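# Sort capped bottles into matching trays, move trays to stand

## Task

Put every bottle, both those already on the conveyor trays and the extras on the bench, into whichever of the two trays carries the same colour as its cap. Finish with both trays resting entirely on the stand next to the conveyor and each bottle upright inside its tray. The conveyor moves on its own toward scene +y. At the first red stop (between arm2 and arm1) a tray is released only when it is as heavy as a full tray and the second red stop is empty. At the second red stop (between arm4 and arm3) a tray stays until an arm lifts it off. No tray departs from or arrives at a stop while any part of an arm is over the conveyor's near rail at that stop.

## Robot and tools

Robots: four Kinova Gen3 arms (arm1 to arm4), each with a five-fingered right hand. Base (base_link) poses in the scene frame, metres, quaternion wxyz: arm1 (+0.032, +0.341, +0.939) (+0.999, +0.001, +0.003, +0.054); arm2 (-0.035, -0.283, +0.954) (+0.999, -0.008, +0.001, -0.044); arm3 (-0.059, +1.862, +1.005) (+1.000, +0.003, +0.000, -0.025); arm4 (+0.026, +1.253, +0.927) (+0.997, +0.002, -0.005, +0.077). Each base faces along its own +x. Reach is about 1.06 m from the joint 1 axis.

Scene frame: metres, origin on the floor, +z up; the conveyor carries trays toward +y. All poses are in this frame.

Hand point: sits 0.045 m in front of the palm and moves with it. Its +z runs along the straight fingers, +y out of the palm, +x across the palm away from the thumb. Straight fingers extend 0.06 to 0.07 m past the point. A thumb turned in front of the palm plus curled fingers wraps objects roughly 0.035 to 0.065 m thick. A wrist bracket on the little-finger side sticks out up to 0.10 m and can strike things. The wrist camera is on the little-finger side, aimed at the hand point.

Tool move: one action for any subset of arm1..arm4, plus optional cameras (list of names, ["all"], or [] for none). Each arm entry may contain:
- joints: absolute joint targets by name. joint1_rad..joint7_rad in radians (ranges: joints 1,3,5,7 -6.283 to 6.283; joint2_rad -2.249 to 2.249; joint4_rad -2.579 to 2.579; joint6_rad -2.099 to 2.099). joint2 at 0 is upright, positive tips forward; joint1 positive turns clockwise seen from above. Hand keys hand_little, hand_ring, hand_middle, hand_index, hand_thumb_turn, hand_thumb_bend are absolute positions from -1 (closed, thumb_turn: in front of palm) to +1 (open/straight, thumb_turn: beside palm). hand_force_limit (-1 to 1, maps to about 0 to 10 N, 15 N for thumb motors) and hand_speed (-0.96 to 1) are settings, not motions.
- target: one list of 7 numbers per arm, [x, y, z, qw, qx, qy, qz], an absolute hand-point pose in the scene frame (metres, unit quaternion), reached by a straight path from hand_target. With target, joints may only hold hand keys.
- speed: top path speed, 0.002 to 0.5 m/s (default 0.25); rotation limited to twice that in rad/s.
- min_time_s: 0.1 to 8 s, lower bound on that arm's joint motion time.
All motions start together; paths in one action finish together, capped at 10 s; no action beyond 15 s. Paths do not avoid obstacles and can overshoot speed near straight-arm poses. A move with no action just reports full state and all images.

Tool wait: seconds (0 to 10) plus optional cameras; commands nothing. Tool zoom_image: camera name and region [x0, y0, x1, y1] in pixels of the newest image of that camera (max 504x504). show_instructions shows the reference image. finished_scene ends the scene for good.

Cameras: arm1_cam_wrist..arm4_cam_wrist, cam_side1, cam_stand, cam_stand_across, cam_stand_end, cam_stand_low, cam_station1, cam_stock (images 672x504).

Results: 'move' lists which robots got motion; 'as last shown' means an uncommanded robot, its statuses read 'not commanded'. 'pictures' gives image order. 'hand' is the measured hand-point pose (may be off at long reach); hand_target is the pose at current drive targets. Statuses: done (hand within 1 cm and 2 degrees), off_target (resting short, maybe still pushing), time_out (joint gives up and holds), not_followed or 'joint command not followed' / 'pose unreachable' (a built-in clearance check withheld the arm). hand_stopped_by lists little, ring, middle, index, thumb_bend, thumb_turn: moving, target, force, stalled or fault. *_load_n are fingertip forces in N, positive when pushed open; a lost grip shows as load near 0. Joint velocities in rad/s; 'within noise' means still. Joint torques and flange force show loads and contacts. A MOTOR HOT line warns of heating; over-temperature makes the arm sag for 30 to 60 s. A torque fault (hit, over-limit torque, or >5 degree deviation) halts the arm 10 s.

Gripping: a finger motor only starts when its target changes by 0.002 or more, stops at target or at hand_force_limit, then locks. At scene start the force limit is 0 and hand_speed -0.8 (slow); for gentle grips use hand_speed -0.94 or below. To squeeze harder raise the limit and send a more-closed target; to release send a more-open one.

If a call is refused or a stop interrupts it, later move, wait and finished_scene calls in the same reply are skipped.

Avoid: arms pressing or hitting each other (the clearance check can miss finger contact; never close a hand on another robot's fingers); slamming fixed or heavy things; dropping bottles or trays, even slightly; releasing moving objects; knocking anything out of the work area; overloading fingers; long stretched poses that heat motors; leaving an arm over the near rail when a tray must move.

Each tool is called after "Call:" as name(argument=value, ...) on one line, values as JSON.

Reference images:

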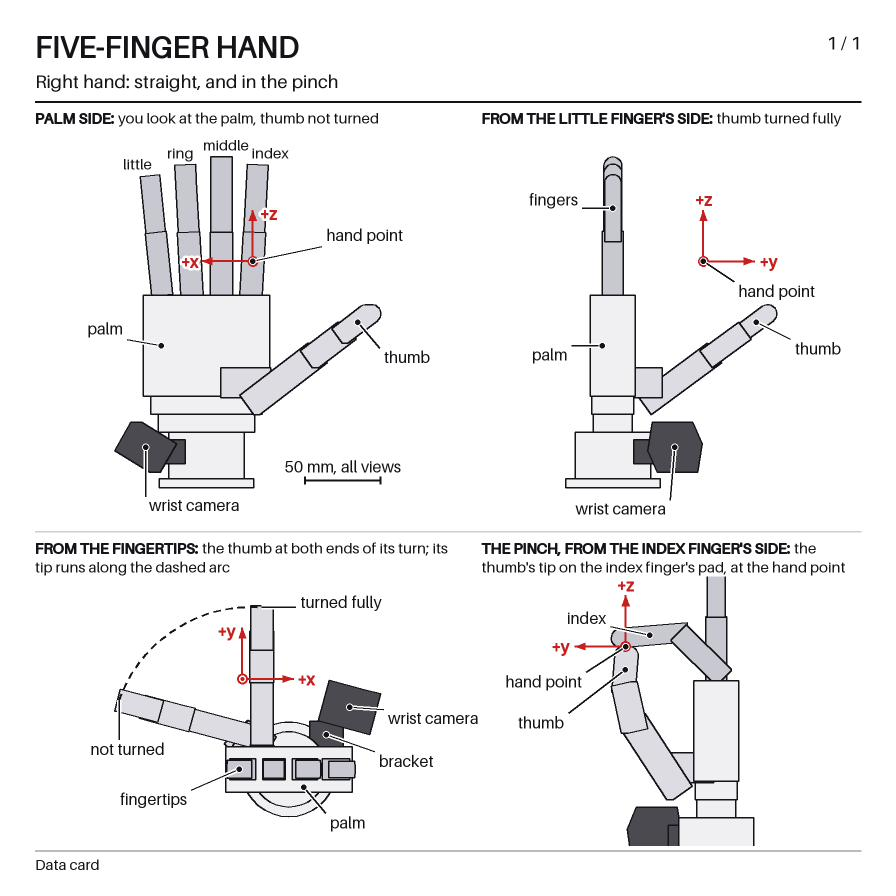

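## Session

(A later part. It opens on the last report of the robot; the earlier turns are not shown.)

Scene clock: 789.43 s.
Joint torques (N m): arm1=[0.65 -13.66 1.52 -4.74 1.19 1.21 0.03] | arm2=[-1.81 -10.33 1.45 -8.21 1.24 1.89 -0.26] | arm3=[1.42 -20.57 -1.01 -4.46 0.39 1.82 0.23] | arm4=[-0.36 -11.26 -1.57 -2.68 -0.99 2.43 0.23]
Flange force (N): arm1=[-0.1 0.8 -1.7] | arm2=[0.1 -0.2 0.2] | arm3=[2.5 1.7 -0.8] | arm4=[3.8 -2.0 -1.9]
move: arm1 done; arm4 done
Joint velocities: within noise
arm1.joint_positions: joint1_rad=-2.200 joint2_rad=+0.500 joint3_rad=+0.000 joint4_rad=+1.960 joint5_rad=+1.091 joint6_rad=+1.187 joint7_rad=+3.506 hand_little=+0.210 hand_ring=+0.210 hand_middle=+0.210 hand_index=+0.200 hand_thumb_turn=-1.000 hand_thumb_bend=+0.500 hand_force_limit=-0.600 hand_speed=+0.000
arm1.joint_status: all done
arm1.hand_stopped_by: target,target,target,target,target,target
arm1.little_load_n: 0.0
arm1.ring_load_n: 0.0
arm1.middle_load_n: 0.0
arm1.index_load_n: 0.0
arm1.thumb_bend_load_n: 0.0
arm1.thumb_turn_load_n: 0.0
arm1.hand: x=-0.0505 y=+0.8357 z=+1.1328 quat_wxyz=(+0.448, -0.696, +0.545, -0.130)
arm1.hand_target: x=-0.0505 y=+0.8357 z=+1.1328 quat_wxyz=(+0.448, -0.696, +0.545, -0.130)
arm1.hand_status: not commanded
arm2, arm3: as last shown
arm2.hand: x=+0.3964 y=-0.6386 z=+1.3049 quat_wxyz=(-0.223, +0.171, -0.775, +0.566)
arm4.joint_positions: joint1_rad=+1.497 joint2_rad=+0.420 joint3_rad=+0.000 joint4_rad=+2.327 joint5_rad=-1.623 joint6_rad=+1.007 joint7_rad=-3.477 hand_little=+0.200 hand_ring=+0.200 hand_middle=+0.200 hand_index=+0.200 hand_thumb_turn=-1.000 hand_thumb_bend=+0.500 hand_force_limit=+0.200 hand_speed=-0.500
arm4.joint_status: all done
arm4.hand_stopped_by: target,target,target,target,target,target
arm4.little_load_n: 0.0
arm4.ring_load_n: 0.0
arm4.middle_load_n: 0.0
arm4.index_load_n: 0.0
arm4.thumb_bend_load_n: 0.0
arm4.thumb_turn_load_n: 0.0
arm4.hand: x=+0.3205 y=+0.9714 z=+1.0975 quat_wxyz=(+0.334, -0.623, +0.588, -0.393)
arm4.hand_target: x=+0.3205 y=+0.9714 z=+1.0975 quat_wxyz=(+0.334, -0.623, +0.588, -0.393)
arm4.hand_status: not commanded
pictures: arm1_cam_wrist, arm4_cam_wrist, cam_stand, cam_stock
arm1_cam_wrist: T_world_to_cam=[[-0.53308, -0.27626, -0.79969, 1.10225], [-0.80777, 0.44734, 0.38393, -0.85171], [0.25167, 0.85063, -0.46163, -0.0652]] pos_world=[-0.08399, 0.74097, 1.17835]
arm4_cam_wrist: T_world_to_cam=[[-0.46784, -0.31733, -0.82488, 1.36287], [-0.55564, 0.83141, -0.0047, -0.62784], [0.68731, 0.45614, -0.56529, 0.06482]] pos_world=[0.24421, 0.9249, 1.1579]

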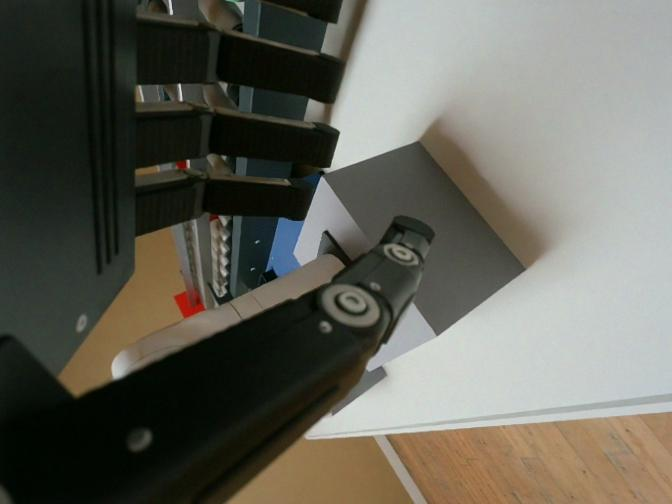

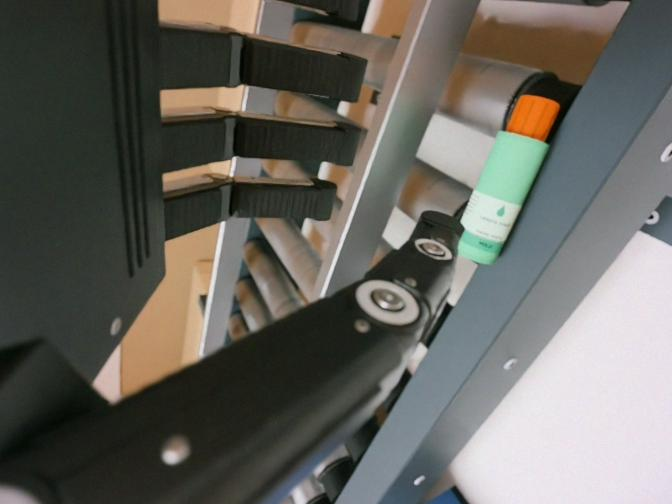

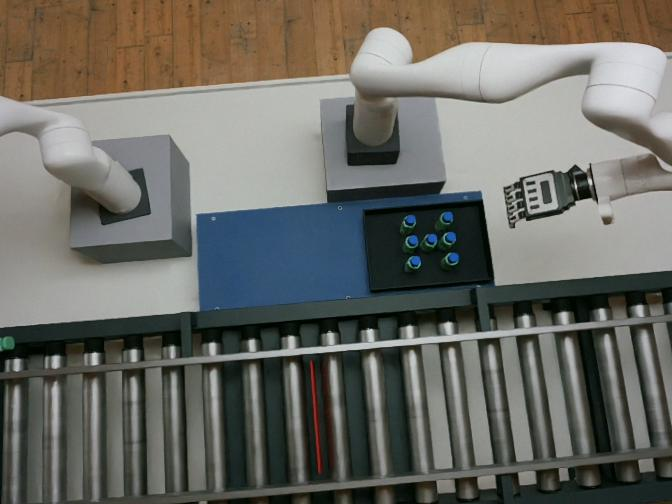

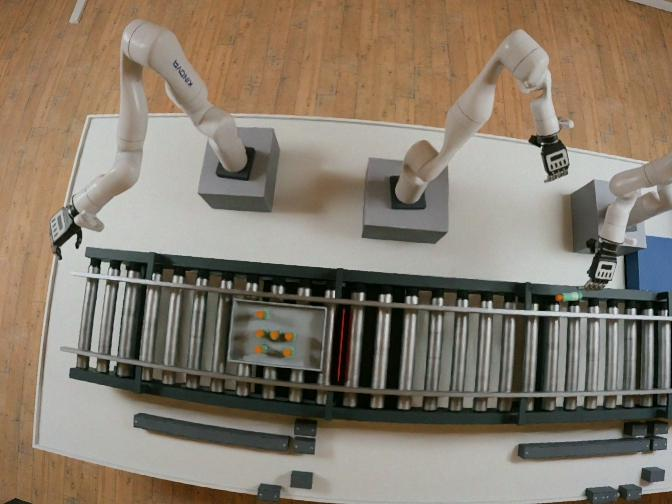

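Call:
move(arm4={"target": [0.369, 0.968, 1.03, 0.3209, -0.6415, 0.5790, -0.3863], "speed": 0.08, "joints": {"hand_index": 0.15, "hand_middle": 0.15, "hand_ring": 0.15, "hand_little": 0.15, "hand_thumb_bend": 0.6}}, cameras=["arm4_cam_wrist", "cam_stock"])

Scene clock: 833.13 s.
Joint torques (N m): arm1=[0.6 -13.69 1.42 -4.86 1.21 1.19 0.03] | arm2=[-1.77 -10.29 1.51 -8.24 1.23 1.86 -0.22] | arm3=[1.39 -20.61 -1.05 -4.45 0.4 1.84 0.2] | arm4=[-0.36 -13.42 -1.95 -1.57 -0.53 2.53 0.31]
Flange force (N): arm1=[0.2 0.7 -1.5] | arm2=[0.2 0.1 0.1] | arm3=[2.3 1.8 -0.8] | arm4=[5.0 -1.6 -0.9]
move: arm4 done
Joint velocities: within noise
arm1, arm2, arm3: as last shown
arm2.index_load_n: 0.5
arm4.joint_positions: joint1_rad=+1.367 joint2_rad=+0.622 joint3_rad=-0.052 joint4_rad=+2.311 joint5_rad=-1.891 joint6_rad=+0.937 joint7_rad=-3.211 hand_little=+0.150 hand_ring=+0.150 hand_middle=+0.150 hand_index=+0.150 hand_thumb_turn=-1.000 hand_thumb_bend=+0.600 hand_force_limit=+0.200 hand_speed=-0.500
arm4.joint_status: all done
arm4.hand_stopped_by: target,target,target,target,target,target
arm4.little_load_n: 0.0
arm4.ring_load_n: 0.0
arm4.middle_load_n: 0.0
arm4.index_load_n: 0.0
arm4.thumb_bend_load_n: 0.0
arm4.thumb_turn_load_n: 0.0
arm4.hand: x=+0.3690 y=+0.9680 z=+1.0300 quat_wxyz=(+0.321, -0.642, +0.579, -0.387)
arm4.hand_target: x=+0.3690 y=+0.9680 z=+1.0300 quat_wxyz=(+0.321, -0.642, +0.579, -0.387)
arm4.hand_status: done (0.000 m and 0.0 deg from the pose sent, 0.083 m and 2.9 deg at the start)
arm4_cam_wrist: T_world_to_cam=[[-0.4845, -0.3535, -0.80019, 1.34455], [-0.57891, 0.81533, -0.00967, -0.56922], [0.65583, 0.45856, -0.59967, 0.03952]] pos_world=[0.29598, 0.92128, 1.09409]

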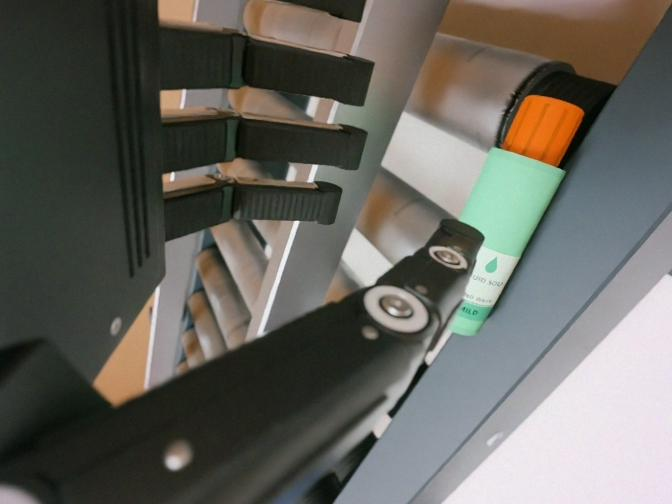

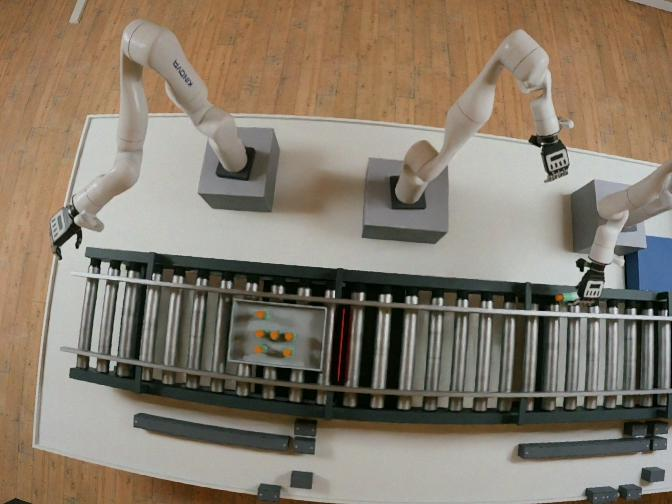

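Call:
move(arm4={"target": [0.365, 0.970, 0.968, 0.3173, -0.6437, 0.5764, -0.3882], "speed": 0.05}, cameras=["arm4_cam_wrist"])

Scene clock: 845.13 s.
Joint torques (N m): arm1=[0.64 -13.63 1.42 -4.82 1.18 1.22 0.05] | arm2=[-1.78 -10.29 1.4 -8.22 1.25 1.83 -0.23] | arm3=[1.41 -20.65 -0.99 -4.43 0.41 1.84 0.22] | arm4=[-0.31 -14.6 -2.37 0.36 -0.07 2.54 0.24]
Flange force (N): arm1=[0.2 0.7 -1.5] | arm2=[0.1 -0.1 0.1] | arm3=[2.4 1.9 -0.9] | arm4=[5.4 0.0 0.1]
move: arm4 done
Joint velocities: within noise
arm1, arm2, arm3: as last shown
arm2.index_load_n: 0.0
arm2.thumb_turn_load_n: 0.5
arm4.joint_positions: joint1_rad=+1.366 joint2_rad=+0.819 joint3_rad=-0.039 joint4_rad=+2.328 joint5_rad=-2.015 joint6_rad=+1.018 joint7_rad=-2.960 hand_little=+0.150 hand_ring=+0.150 hand_middle=+0.150 hand_index=+0.150 hand_thumb_turn=-1.000 hand_thumb_bend=+0.600 hand_force_limit=+0.200 hand_speed=-0.500
arm4.joint_status: not commanded
arm4.hand_stopped_by: target,target,target,target,target,target
arm4.little_load_n: 0.0
arm4.ring_load_n: 0.0
arm4.middle_load_n: -0.5
arm4.index_load_n: 0.0
arm4.thumb_bend_load_n: 0.0
arm4.thumb_turn_load_n: 0.0
arm4.hand: x=+0.3650 y=+0.9700 z=+0.9680 quat_wxyz=(+0.318, -0.644, +0.577, -0.389)
arm4.hand_target: x=+0.3650 y=+0.9700 z=+0.9680 quat_wxyz=(+0.318, -0.644, +0.577, -0.389)
arm4.hand_status: done (0.000 m and 0.0 deg from the pose sent, 0.062 m and 0.6 deg at the start)
arm4_cam_wrist: T_world_to_cam=[[-0.48521, -0.36256, -0.79569, 1.29837], [-0.58046, 0.81411, -0.01699, -0.56489], [0.65394, 0.45362, -0.60546, 0.01515]] pos_world=[0.29218, 0.92375, 1.03268]

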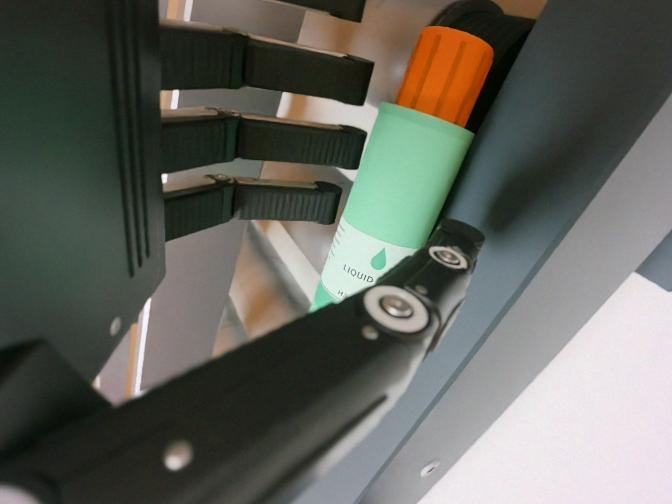

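Call:
move(arm4={"target": [0.365, 0.970, 0.964, 0.3173, -0.6437, 0.5764, -0.3882], "speed": 0.01, "joints": {"hand_thumb_bend": 0.42, "hand_ring": 0.3, "hand_little": 0.3}})

Call:
move(arm4={"target": [0.365, 0.970, 0.958, 0.3173, -0.6437, 0.5764, -0.3882], "speed": 0.02})

Call:
move(arm4={"joints": {"hand_force_limit": -0.5, "hand_speed": -0.9, "hand_index": -0.2, "hand_middle": -0.2, "hand_thumb_bend": 0.0}}, cameras=["arm4_cam_wrist"])

Scene clock: 852.57 s.
Joint torques (N m): arm1=[0.58 -13.61 1.46 -4.85 1.2 1.22 0.04] | arm2=[-1.85 -10.26 1.44 -8.17 1.28 1.87 -0.26] | arm3=[1.44 -20.59 -1.01 -4.46 0.41 1.83 0.23] | arm4=[-0.34 -14.56 -2.29 0.29 -0.07 2.59 0.22]
Flange force (N): arm1=[0.3 0.6 -1.5] | arm2=[0.0 -0.5 0.0] | arm3=[2.5 1.7 -0.8] | arm4=[5.0 -0.3 -0.3]
move: arm4 done
Joint velocities: within noise
arm1, arm2, arm3: as last shown
arm2.middle_load_n: -0.5
arm2.thumb_turn_load_n: 0.0
arm4.joint_positions: joint1_rad=+1.366 joint2_rad=+0.832 joint3_rad=-0.039 joint4_rad=+2.327 joint5_rad=-2.021 joint6_rad=+1.023 joint7_rad=-2.948 hand_little=+0.300 hand_ring=+0.300 hand_middle=+0.150 hand_index=+0.150 hand_thumb_turn=-1.000 hand_thumb_bend=+0.420 hand_force_limit=+0.200 hand_speed=-0.500
arm4.joint_status: all done
arm4.hand_stopped_by: target,target,target,target,target,target
arm4.little_load_n: 0.0
arm4.ring_load_n: 0.0
arm4.middle_load_n: 0.0
arm4.index_load_n: 0.0
arm4.thumb_bend_load_n: 0.0
arm4.thumb_turn_load_n: 0.0
arm4.hand: x=+0.3650 y=+0.9700 z=+0.9640 quat_wxyz=(+0.318, -0.644, +0.577, -0.389)
arm4.hand_target: x=+0.3650 y=+0.9700 z=+0.9640 quat_wxyz=(+0.318, -0.644, +0.577, -0.389)
arm4.hand_status: done (0.000 m and 0.0 deg from the pose sent, 0.004 m and 0.0 deg at the start)
pictures: none

Scene clock: 853.53 s.
Joint torques (N m): arm1=[0.6 -13.73 1.42 -4.8 1.21 1.2 0.05] | arm2=[-1.74 -10.25 1.45 -8.28 1.23 1.86 -0.25] | arm3=[1.38 -20.64 -1 -4.45 0.44 1.82 0.21] | arm4=[-0.35 -14.72 -2.31 0.56 -0.02 2.5 0.23]
Flange force (N): arm1=[0.0 0.9 -1.4] | arm2=[0.2 -0.1 -0.1] | arm3=[2.4 1.8 -0.9] | arm4=[5.2 0.1 0.0]
move: arm4 done
Joint velocities: within noise
arm1, arm2, arm3: as last shown
arm1.middle_load_n: -0.5
arm2.middle_load_n: 0.0
arm4.joint_positions: joint1_rad=+1.365 joint2_rad=+0.852 joint3_rad=-0.038 joint4_rad=+2.325 joint5_rad=-2.030 joint6_rad=+1.031 joint7_rad=-2.929 hand_little=+0.300 hand_ring=+0.300 hand_middle=+0.150 hand_index=+0.150 hand_thumb_turn=-1.000 hand_thumb_bend=+0.420 hand_force_limit=+0.200 hand_speed=-0.500
arm4.joint_status: not commanded
arm4.hand_stopped_by: target,target,target,target,target,target
arm4.little_load_n: 0.0
arm4.ring_load_n: 0.0
arm4.middle_load_n: 0.0
arm4.index_load_n: 0.0
arm4.thumb_bend_load_n: 0.0
arm4.thumb_turn_load_n: 0.0
arm4.hand: x=+0.3650 y=+0.9700 z=+0.9580 quat_wxyz=(+0.318, -0.644, +0.577, -0.389)
arm4.hand_target: x=+0.3650 y=+0.9700 z=+0.9580 quat_wxyz=(+0.318, -0.644, +0.577, -0.389)
arm4.hand_status: done (0.000 m and 0.0 deg from the pose sent, 0.006 m and 0.0 deg at the start)
pictures: none

Scene clock: 855.47 s.
Joint torques (N m): arm1=[0.62 -13.71 1.41 -4.83 1.22 1.25 -0.02] | arm2=[-1.78 -10.21 1.4 -8.24 1.23 1.91 -0.23] | arm3=[1.45 -20.61 -1 -4.49 0.43 1.81 0.2] | arm4=[-0.25 -14.99 -2.48 0.44 -0.05 2.72 0.24]
Flange force (N): arm1=[0.0 0.7 -1.4] | arm2=[0.4 -0.4 -0.1] | arm3=[2.5 1.7 -0.8] | arm4=[5.1 0.5 0.3]
move: arm4 off_target
Joint velocities: within noise
arm1, arm2, arm3: as last shown
arm1.middle_load_n: 0.0
arm4.joint_positions: joint1_rad=+1.365 joint2_rad=+0.852 joint3_rad=-0.038 joint4_rad=+2.325 joint5_rad=-2.030 joint6_rad=+1.031 joint7_rad=-2.929 hand_little=+0.300 hand_ring=+0.300 hand_middle=+0.077 hand_index=+0.040 hand_thumb_turn=-1.000 hand_thumb_bend=+0.366 hand_force_limit=-0.500 hand_speed=-0.900
arm4.joint_status: hand_middle off_target (ended at +0.077, target -0.200); hand_index off_target (ended at +0.040, target -0.200); hand_thumb_bend off_target (ended at +0.366, target +0.000); the others done
arm4.hand_stopped_by: target,target,force,force,force,target
arm4.little_load_n: 0.0
arm4.ring_load_n: 0.0
arm4.middle_load_n: 4.0
arm4.index_load_n: 3.5
arm4.thumb_bend_load_n: 5.0
arm4.thumb_turn_load_n: 2.0
arm4.hand: x=+0.3650 y=+0.9700 z=+0.9580 quat_wxyz=(+0.318, -0.644, +0.577, -0.389)
arm4.hand_target: x=+0.3650 y=+0.9700 z=+0.9580 quat_wxyz=(+0.318, -0.644, +0.577, -0.389)
arm4.hand_status: not commanded
arm4_cam_wrist: T_world_to_cam=[[-0.48521, -0.36256, -0.79569, 1.29041], [-0.58046, 0.81411, -0.01699, -0.56506], [0.65394, 0.45362, -0.60546, 0.0091]] pos_world=[0.29218, 0.92375, 1.02268]

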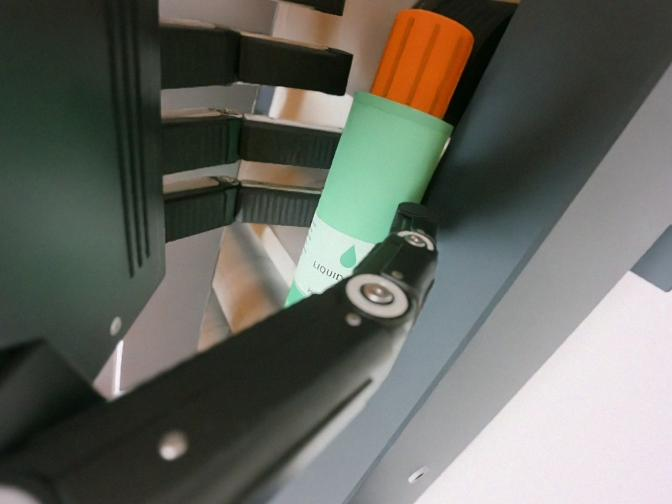

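Call:
move(arm4={"target": [0.365, 0.970, 1.06, 0.3173, -0.6437, 0.5764, -0.3882], "speed": 0.04}, cameras=["arm4_cam_wrist", "cam_stock"])

Scene clock: 860.37 s.
Joint torques (N m): arm1=[0.57 -13.74 1.43 -4.87 1.2 1.2 0.1] | arm2=[-1.75 -10.24 1.45 -8.25 1.26 1.86 -0.23] | arm3=[1.4 -20.6 -1.04 -4.47 0.42 1.81 0.22] | arm4=[-0.38 -12.83 -1.99 -2.5 -0.74 2.69 0.17]
Flange force (N): arm1=[0.4 1.0 -1.3] | arm2=[0.1 -0.1 -0.2] | arm3=[2.5 1.7 -0.8] | arm4=[4.1 -1.0 -0.7]
move: arm4 done
Joint velocities: within noise
arm1, arm2, arm3: as last shown
arm4.joint_positions: joint1_rad=+1.373 joint2_rad=+0.523 joint3_rad=-0.052 joint4_rad=+2.310 joint5_rad=-1.820 joint6_rad=+0.911 joint7_rad=-3.320 hand_little=+0.300 hand_ring=+0.300 hand_middle=+0.077 hand_index=+0.040 hand_thumb_turn=-1.000 hand_thumb_bend=+0.366 hand_force_limit=-0.500 hand_speed=-0.900
arm4.joint_status: not commanded
arm4.hand_stopped_by: target,target,force,force,force,target
arm4.little_load_n: 0.0
arm4.ring_load_n: 0.0
arm4.middle_load_n: 3.5
arm4.index_load_n: 3.0
arm4.thumb_bend_load_n: 4.5
arm4.thumb_turn_load_n: 2.0
arm4.hand: x=+0.3650 y=+0.9700 z=+1.0600 quat_wxyz=(+0.318, -0.644, +0.577, -0.389)
arm4.hand_target: x=+0.3650 y=+0.9700 z=+1.0600 quat_wxyz=(+0.318, -0.644, +0.577, -0.389)
arm4.hand_status: done (0.000 m and 0.0 deg from the pose sent, 0.102 m and 0.0 deg at the start)
arm4_cam_wrist: T_world_to_cam=[[-0.48521, -0.36256, -0.79569, 1.37157], [-0.58046, 0.81411, -0.01699, -0.56333], [0.65394, 0.45362, -0.60546, 0.07086]] pos_world=[0.29218, 0.92375, 1.12468]

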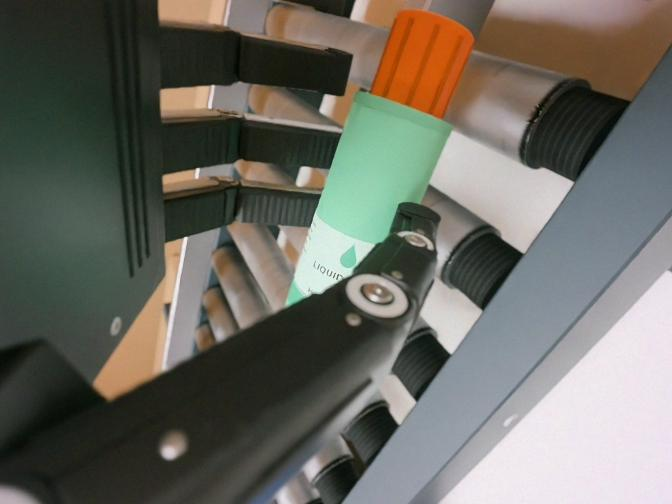

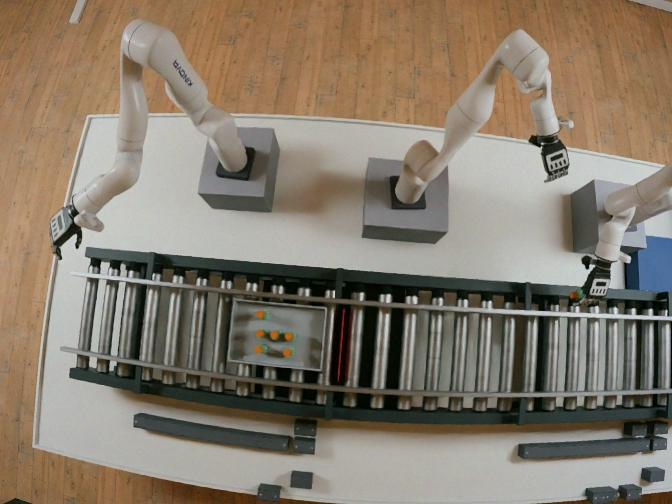

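Call:
move(arm4={"target": [0.345, 0.980, 1.16, 0.3173, -0.6437, 0.5764, -0.3882], "speed": 0.08})

Call:
move(arm4={"joints": {"joint1_rad": 0.693, "joint2_rad": 1.25, "joint3_rad": 0, "joint4_rad": 2.209, "joint5_rad": -4.246, "joint6_rad": 1.853, "joint7_rad": -2.077}, "min_time_s": 6}, cameras=["arm4_cam_wrist", "cam_stock", "cam_stand", "cam_side1", "cam_stand_end"])

Scene clock: 886.20 s.
Joint torques (N m): arm1=[0.56 -13.69 1.41 -4.81 1.17 1.23 -0.01] | arm2=[-1.77 -10.3 1.45 -8.2 1.29 1.86 -0.27] | arm3=[1.4 -20.61 -1.01 -4.43 0.41 1.8 0.23] | arm4=[-0.3 -10.23 -1.39 -5.12 -1.48 2.11 0.22]
Flange force (N): arm1=[-0.1 0.6 -1.3] | arm2=[-0.3 -0.4 -0.1] | arm3=[2.4 1.8 -1.0] | arm4=[2.9 -1.6 -0.9]
move: arm4 done
Joint velocities: within noise
arm1: as last shown
arm2.joint_positions: joint1_rad=+0.400 joint2_rad=+0.100 joint3_rad=-0.037 joint4_rad=+2.238 joint5_rad=-4.039 joint6_rad=+0.666 joint7_rad=+3.599 hand_little=+0.200 hand_ring=+0.200 hand_middle=+0.250 hand_index=+0.250 hand_thumb_turn=-1.000 hand_thumb_bend=+0.450 hand_force_limit=-0.600 hand_speed=-0.600
arm2.joint_status: not commanded
arm2.hand_stopped_by: target,target,target,target,target,target
arm2.little_load_n: 0.0
arm2.ring_load_n: 0.0
arm2.middle_load_n: 0.0
arm2.index_load_n: 0.0
arm2.thumb_bend_load_n: 0.0
arm2.thumb_turn_load_n: 0.0
arm2.hand: x=+0.3964 y=-0.6386 z=+1.3049 quat_wxyz=(-0.223, +0.171, -0.775, +0.566)
arm2.hand_target: x=+0.3964 y=-0.6386 z=+1.3049 quat_wxyz=(-0.223, +0.171, -0.775, +0.566)
arm2.hand_status: not commanded
arm3.joint_positions: joint1_rad=-1.077 joint2_rad=+0.991 joint3_rad=-0.285 joint4_rad=+1.344 joint5_rad=+0.476 joint6_rad=+1.894 joint7_rad=-3.005 hand_little=+0.000 hand_ring=+0.000 hand_middle=+0.000 hand_index=+0.000 hand_thumb_turn=-1.000 hand_thumb_bend=+0.400 hand_force_limit=+0.200 hand_speed=-0.500
arm3.joint_status: not commanded
arm3.hand_stopped_by: target,target,target,target,target,target
arm3.little_load_n: 0.0
arm3.ring_load_n: 0.0
arm3.middle_load_n: 0.0
arm3.index_load_n: 0.0
arm3.thumb_bend_load_n: 0.0
arm3.thumb_turn_load_n: 0.0
arm3.hand: x=+0.2165 y=+2.1345 z=+1.1000 quat_wxyz=(+0.000, +0.000, -0.866, +0.500)
arm3.hand_target: x=+0.2165 y=+2.1345 z=+1.1000 quat_wxyz=(+0.000, +0.000, -0.866, +0.500)
arm3.hand_status: not commanded
arm4.joint_positions: joint1_rad=+1.404 joint2_rad=+0.223 joint3_rad=-0.029 joint4_rad=+2.242 joint5_rad=-1.497 joint6_rad=+0.919 joint7_rad=-3.788 hand_little=+0.300 hand_ring=+0.300 hand_middle=+0.077 hand_index=+0.040 hand_thumb_turn=-1.000 hand_thumb_bend=+0.366 hand_force_limit=-0.500 hand_speed=-0.900
arm4.joint_status: not commanded
arm4.hand_stopped_by: target,target,force,force,force,target
arm4.little_load_n: 0.0
arm4.ring_load_n: 0.0
arm4.middle_load_n: 3.5
arm4.index_load_n: 3.5
arm4.thumb_bend_load_n: 4.5
arm4.thumb_turn_load_n: 1.5
arm4.hand: x=+0.3450 y=+0.9800 z=+1.1600 quat_wxyz=(+0.318, -0.644, +0.577, -0.389)
arm4.hand_target: x=+0.3450 y=+0.9800 z=+1.1600 quat_wxyz=(+0.318, -0.644, +0.577, -0.389)
arm4.hand_status: done (0.000 m and 0.0 deg from the pose sent, 0.102 m and 0.0 deg at the start)
pictures: none

Scene clock: 892.67 s.
Joint torques (N m): arm1=[0.64 -13.75 1.44 -4.84 1.15 1.16 0.04] | arm2=[-1.68 -10.34 1.5 -8.25 1.28 1.85 -0.25] | arm3=[1.41 -20.63 -1.02 -4.46 0.41 1.83 0.22] | arm4=[-0.44 -16.85 1.63 2.22 -0.95 3.14 0.37]
Flange force (N): arm1=[0.1 0.9 -1.5] | arm2=[-0.4 0.0 -0.1] | arm3=[2.4 1.8 -0.8] | arm4=[-3.1 -0.6 3.9]
move: arm4 done
Joint velocities: within noise
arm1.joint_positions: joint1_rad=-2.200 joint2_rad=+0.500 joint3_rad=+0.000 joint4_rad=+1.960 joint5_rad=+1.091 joint6_rad=+1.187 joint7_rad=+3.506 hand_little=+0.210 hand_ring=+0.210 hand_middle=+0.210 hand_index=+0.200 hand_thumb_turn=-1.000 hand_thumb_bend=+0.500 hand_force_limit=-0.600 hand_speed=+0.000
arm1.joint_status: not commanded
arm1.hand_stopped_by: target,target,target,target,target,target
arm1.little_load_n: 0.0
arm1.ring_load_n: 0.0
arm1.middle_load_n: 0.0
arm1.index_load_n: 0.0
arm1.thumb_bend_load_n: 0.0
arm1.thumb_turn_load_n: -0.5
arm1.hand: x=-0.0505 y=+0.8357 z=+1.1328 quat_wxyz=(+0.448, -0.696, +0.545, -0.130)
arm1.hand_target: x=-0.0505 y=+0.8357 z=+1.1328 quat_wxyz=(+0.448, -0.696, +0.545, -0.130)
arm1.hand_status: not commanded
arm2, arm3: as last shown
arm4.joint_positions: joint1_rad=+0.693 joint2_rad=+1.250 joint3_rad=+0.000 joint4_rad=+2.209 joint5_rad=-4.246 joint6_rad=+1.853 joint7_rad=-2.077 hand_little=+0.300 hand_ring=+0.300 hand_middle=+0.077 hand_index=+0.040 hand_thumb_turn=-1.000 hand_thumb_bend=+0.366 hand_force_limit=-0.500 hand_speed=-0.900
arm4.joint_status: all done
arm4.hand_stopped_by: target,target,force,force,force,target
arm4.little_load_n: 0.0
arm4.ring_load_n: 0.0
arm4.middle_load_n: 3.5
arm4.index_load_n: 3.0
arm4.thumb_bend_load_n: 4.5
arm4.thumb_turn_load_n: 2.0
arm4.hand: x=+0.2148 y=+0.7524 z=+1.0434 quat_wxyz=(-0.470, -0.407, +0.522, -0.584)
arm4.hand_target: x=+0.2148 y=+0.7524 z=+1.0434 quat_wxyz=(-0.470, -0.407, +0.522, -0.584)
arm4.hand_status: not commanded
pictures: arm4_cam_wrist, cam_side1, cam_stand, cam_stand_end, cam_stock
arm4_cam_wrist: T_world_to_cam=[[-0.9996, 0.02771, 0.00647, 0.18655], [0.00568, 0.41717, -0.90881, 0.62959], [-0.02789, -0.90841, -0.41715, 1.23253]] pos_world=[0.21726, 0.85182, 1.08512]

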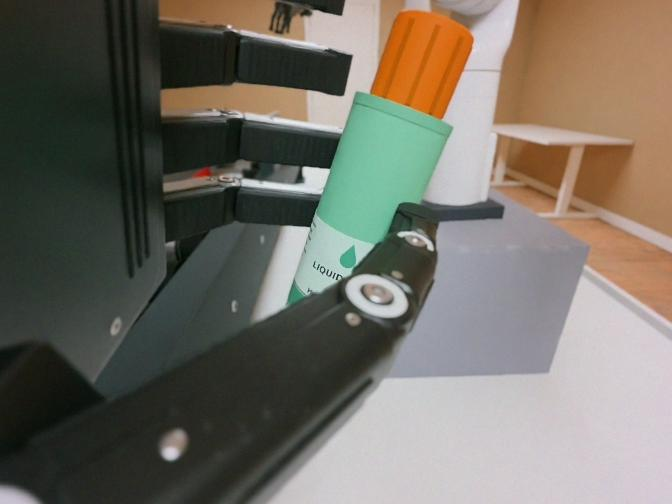

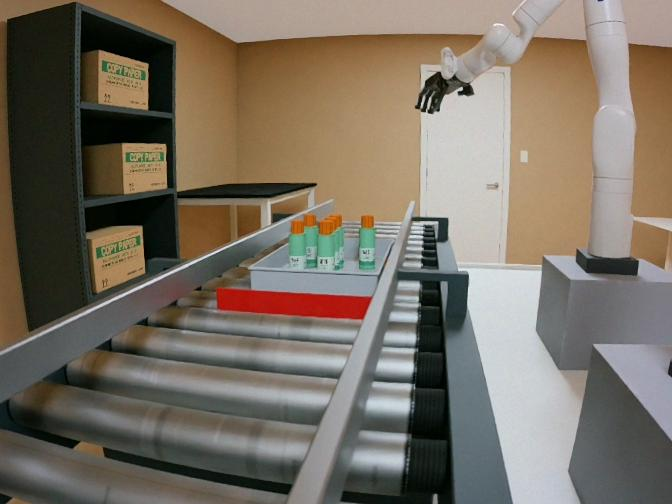

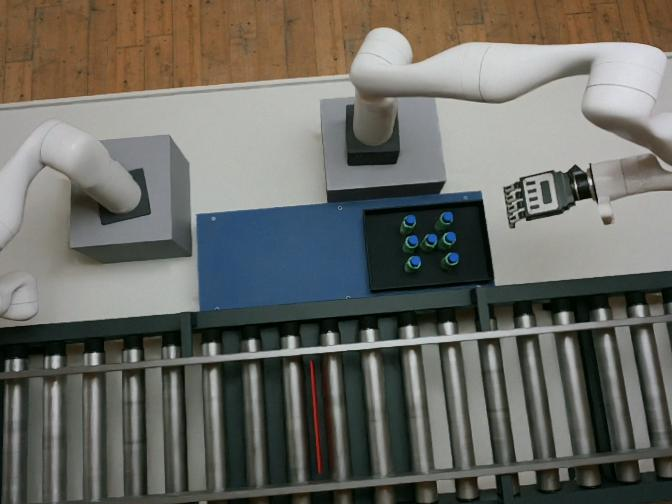

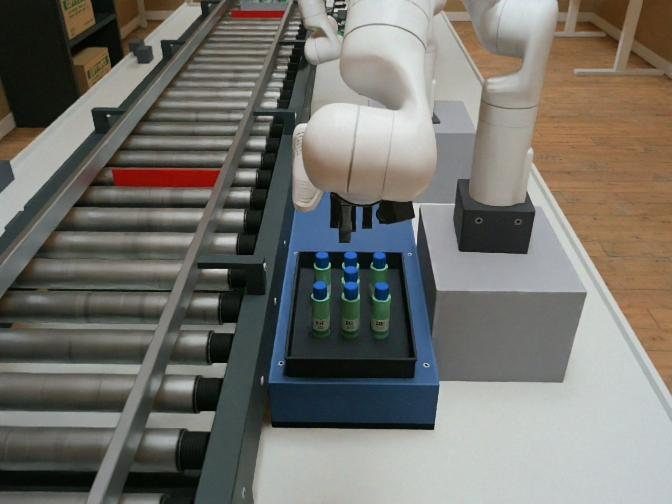

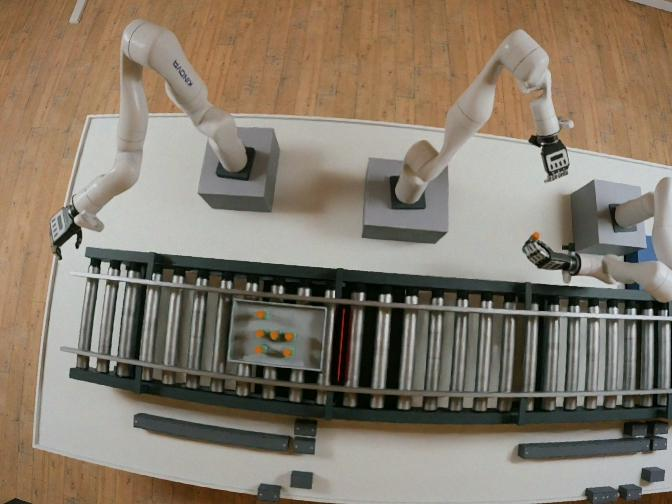

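Call:
move(arm4={"target": [0.18, 0.80, 0.90, 0.5, 0.5, -0.5, 0.5], "speed": 0.08}, cameras=["arm4_cam_wrist", "cam_stock", "cam_side1", "cam_stand_low"])

Call:
zoom_image(camera="cam_stand_low", region=[150, 0, 450, 230])

Call:
zoom_image(camera="cam_stock", region=[480, 190, 640, 310])

Scene clock: 902.33 s.
Joint torques (N m): arm1=[0.63 -13.65 1.41 -4.84 1.21 1.22 0.01] | arm2=[-1.71 -10.25 1.54 -8.25 1.27 1.89 -0.25] | arm3=[1.44 -20.67 -1.04 -4.49 0.4 1.83 0.22] | arm4=[-0.54 -15.81 1.42 4.28 -1.45 2.87 0.45]
Flange force (N): arm1=[0.1 0.6 -1.5] | arm2=[-0.2 -0.3 -0.3] | arm3=[2.5 1.8 -0.7] | arm4=[-3.7 -0.5 4.2]
move: arm4 done
Joint velocities: within noise
arm1, arm2, arm3: as last shown
arm1.thumb_turn_load_n: 0.0
arm4.joint_positions: joint1_rad=+0.654 joint2_rad=+1.612 joint3_rad=-0.044 joint4_rad=+2.102 joint5_rad=-4.303 joint6_rad=+1.873 joint7_rad=-2.060 hand_little=+0.300 hand_ring=+0.300 hand_middle=+0.077 hand_index=+0.040 hand_thumb_turn=-1.000 hand_thumb_bend=+0.366 hand_force_limit=-0.500 hand_speed=-0.900
arm4.joint_status: not commanded
arm4.hand_stopped_by: target,target,force,force,force,target
arm4.little_load_n: 0.0
arm4.ring_load_n: 0.0
arm4.middle_load_n: 3.5
arm4.index_load_n: 3.5
arm4.thumb_bend_load_n: 4.5
arm4.thumb_turn_load_n: 2.5
arm4.hand: x=+0.1800 y=+0.8000 z=+0.9000 quat_wxyz=(-0.500, -0.500, +0.500, -0.500)
arm4.hand_target: x=+0.1800 y=+0.8000 z=+0.9000 quat_wxyz=(-0.500, -0.500, +0.500, -0.500)
arm4.hand_status: done (0.000 m and 0.0 deg from the pose sent, 0.155 m and 15.0 deg at the start)
pictures: arm4_cam_wrist, cam_side1, cam_stand_low, cam_stock
arm4_cam_wrist: T_world_to_cam=[[-0.97152, 0.01179, 0.23666, -0.04813], [-0.19512, 0.52686, -0.82725, 0.35468], [-0.13443, -0.84987, -0.50955, 1.27047]] pos_world=[0.19325, 0.89344, 0.95217]

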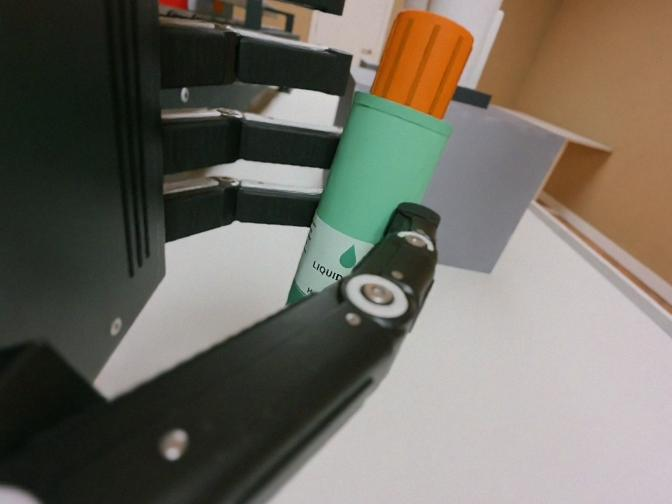

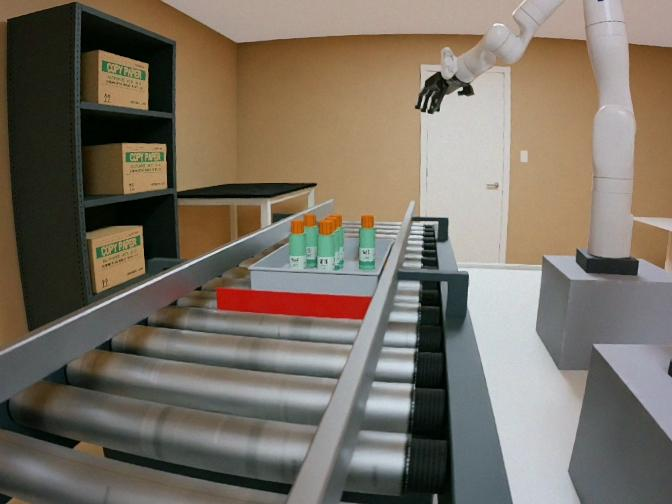

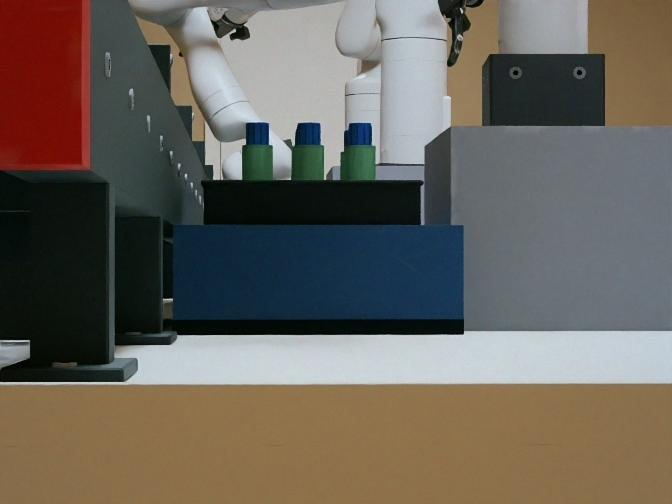

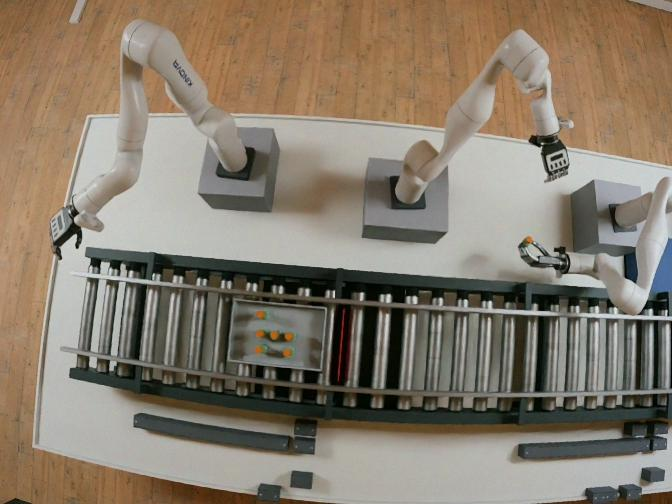

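Scaled by 1.680 from the camera's image (finer frame: 960x720).

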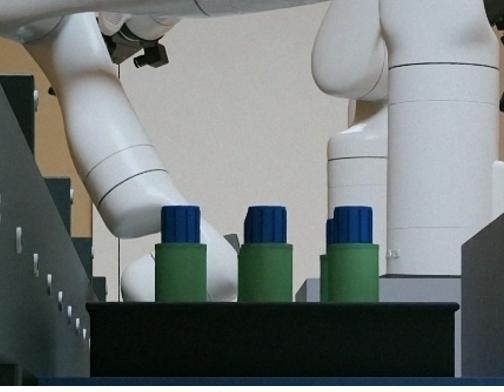

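Scaled by 3.150 from the camera's image (finer frame: 960x720).

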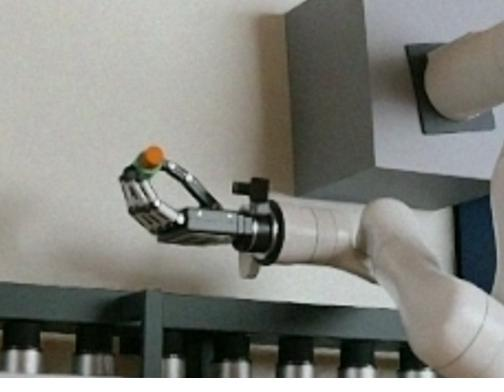

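Call:
zoom_image(camera="cam_stock", region=[505, 220, 565, 270])

Call:
zoom_image(camera="arm4_cam_wrist", region=[270, 0, 490, 320])

Scaled by 8.400 from the camera's image (finer frame: 960x720).

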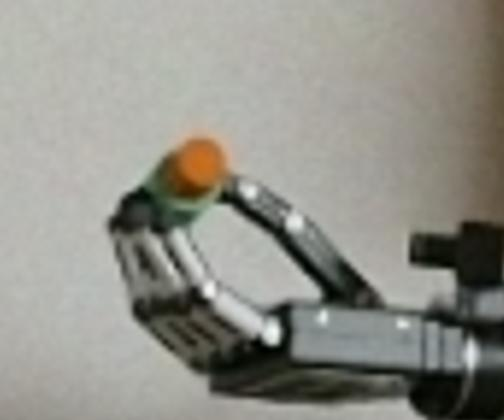

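Scaled by 1.575 from the camera's image (finer frame: 960x720).

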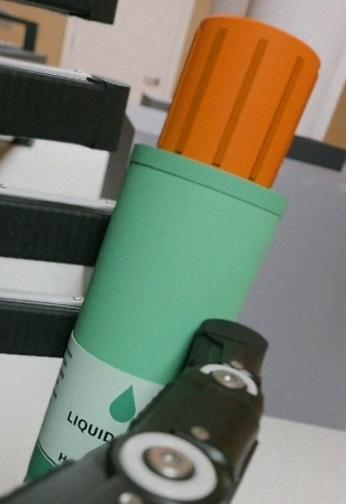

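Call:
move(arm1={"joints": {"joint1_rad": -1.965, "joint2_rad": 0.593, "joint3_rad": 0, "joint4_rad": 2.066, "joint5_rad": 0.9, "joint6_rad": 1.318, "joint7_rad": 3.574}, "min_time_s": 2.5}, cameras=["arm1_cam_wrist"])

Call:
zoom_image(camera="arm1_cam_wrist", region=[300, 100, 672, 450])

Scene clock: 963.47 s.
Joint torques (N m): arm1=[0.68 -13.05 1.46 -2.74 0.81 1.59 0] | arm2=[-1.78 -10.32 1.48 -8.2 1.23 1.86 -0.25] | arm3=[1.43 -20.58 -1.01 -4.44 0.41 1.85 0.21] | arm4=[-0.5 -15.92 1.46 4.22 -1.45 2.88 0.45]
Flange force (N): arm1=[0.4 0.4 -1.9] | arm2=[0.0 -0.1 0.2] | arm3=[2.4 1.7 -0.8] | arm4=[-3.8 -0.4 3.9]
move: arm1 done
Joint velocities: within noise
arm1.joint_positions: joint1_rad=-1.965 joint2_rad=+0.593 joint3_rad=+0.000 joint4_rad=+2.066 joint5_rad=+0.900 joint6_rad=+1.318 joint7_rad=+3.574 hand_little=+0.210 hand_ring=+0.210 hand_middle=+0.210 hand_index=+0.200 hand_thumb_turn=-1.000 hand_thumb_bend=+0.500 hand_force_limit=-0.600 hand_speed=+0.000
arm1.joint_status: all done
arm1.hand_stopped_by: target,target,target,target,target,target
arm1.little_load_n: 0.0
arm1.ring_load_n: 0.0
arm1.middle_load_n: 0.0
arm1.index_load_n: 0.0
arm1.thumb_bend_load_n: 0.0
arm1.thumb_turn_load_n: 0.0
arm1.hand: x=+0.1194 y=+0.7181 z=+1.0808 quat_wxyz=(+0.352, -0.613, +0.614, -0.351)
arm1.hand_target: x=+0.1194 y=+0.7181 z=+1.0808 quat_wxyz=(+0.352, -0.613, +0.614, -0.351)
arm1.hand_status: not commanded
arm2, arm3, arm4: as last shown
arm4.thumb_turn_load_n: 2.0
arm1_cam_wrist: T_world_to_cam=[[-0.51862, -0.28792, -0.80507, 1.13123], [-0.57991, 0.81036, 0.08377, -0.60532], [0.62828, 0.51032, -0.58723, 0.30331]] pos_world=[0.04508, 0.66144, 1.13954]

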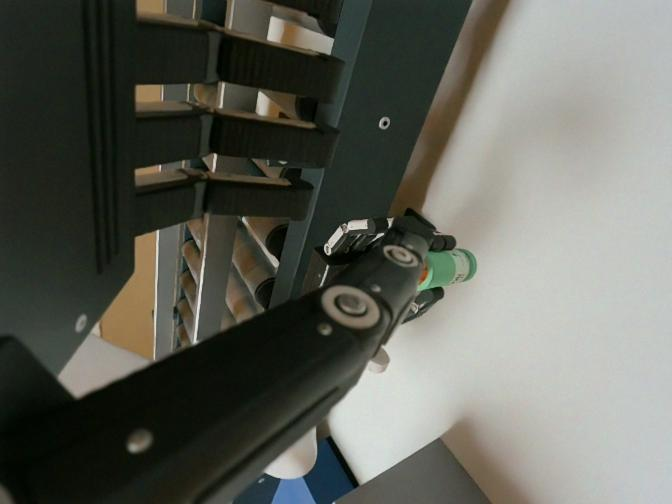

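Scaled by 1.355 from the camera's image (finer frame: 960x720).

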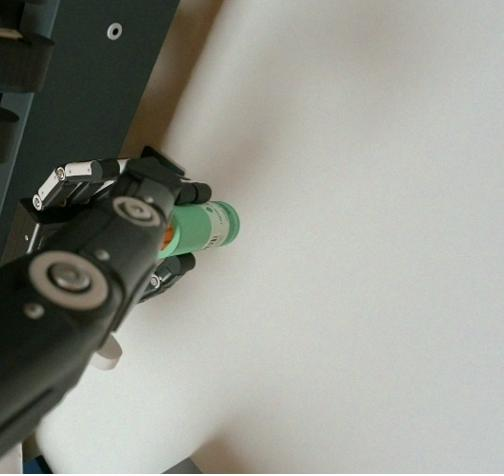

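Call:
move(arm1={"joints": {"hand_thumb_turn": 1}}, cameras=["arm1_cam_wrist"])

Call:
zoom_image(camera="arm1_cam_wrist", region=[350, 190, 510, 340])

Scene clock: 968.10 s.
Joint torques (N m): arm1=[0.52 -13.01 1.53 -2.82 0.84 1.63 0.03] | arm2=[-1.77 -10.34 1.47 -8.25 1.23 1.9 -0.28] | arm3=[1.4 -20.62 -1.02 -4.46 0.41 1.8 0.2] | arm4=[-0.48 -15.92 1.5 4.16 -1.44 2.85 0.36]
Flange force (N): arm1=[0.6 0.3 -1.5] | arm2=[0.0 -0.3 0.1] | arm3=[2.3 1.8 -0.9] | arm4=[-3.6 -0.5 3.8]
move: arm1 done
Joint velocities: within noise
arm1.joint_positions: joint1_rad=-1.965 joint2_rad=+0.593 joint3_rad=+0.000 joint4_rad=+2.066 joint5_rad=+0.900 joint6_rad=+1.318 joint7_rad=+3.574 hand_little=+0.210 hand_ring=+0.210 hand_middle=+0.210 hand_index=+0.200 hand_thumb_turn=+1.000 hand_thumb_bend=+0.500 hand_force_limit=-0.600 hand_speed=+0.000
arm1.joint_status: all done
arm1.hand_stopped_by: target,target,target,target,target,target
arm1.little_load_n: 0.0
arm1.ring_load_n: 0.0
arm1.middle_load_n: 0.0
arm1.index_load_n: 0.0
arm1.thumb_bend_load_n: 0.0
arm1.thumb_turn_load_n: 0.0
arm1.hand: x=+0.1194 y=+0.7181 z=+1.0808 quat_wxyz=(+0.352, -0.613, +0.614, -0.351)
arm1.hand_target: x=+0.1194 y=+0.7181 z=+1.0808 quat_wxyz=(+0.352, -0.613, +0.614, -0.351)
arm1.hand_status: not commanded
arm2, arm3, arm4: as last shown
arm2.index_load_n: -0.5
arm3.middle_load_n: 0.5
arm3.thumb_bend_load_n: 0.5
arm4.thumb_turn_load_n: 2.5
arm1_cam_wrist: T_world_to_cam=[[-0.51853, -0.28801, -0.8051, 1.13131], [-0.5799, 0.81039, 0.08358, -0.60513], [0.62837, 0.51021, -0.58723, 0.30337]] pos_world=[0.04508, 0.66144, 1.13954]

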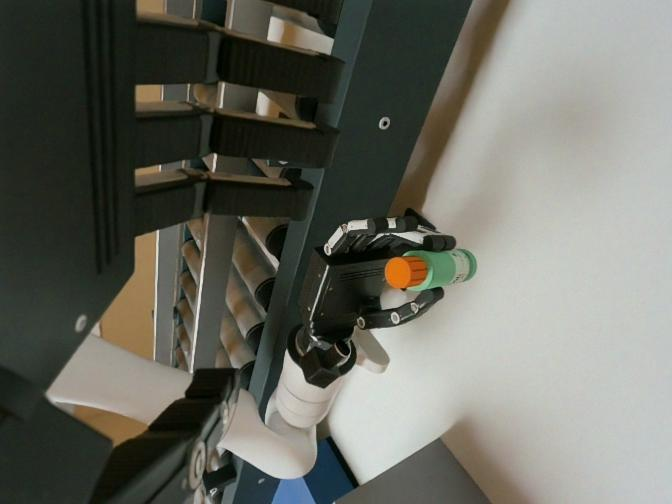

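Scaled by 3.150 from the camera's image (finer frame: 960x720).

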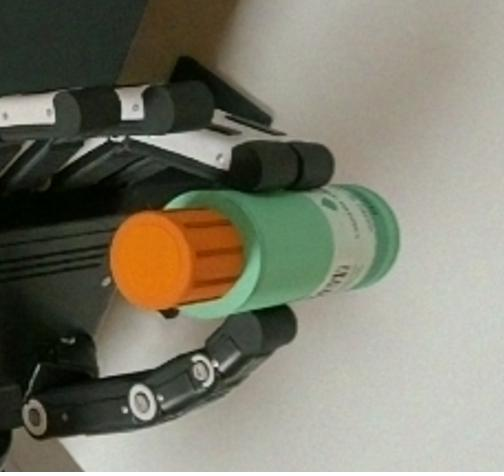

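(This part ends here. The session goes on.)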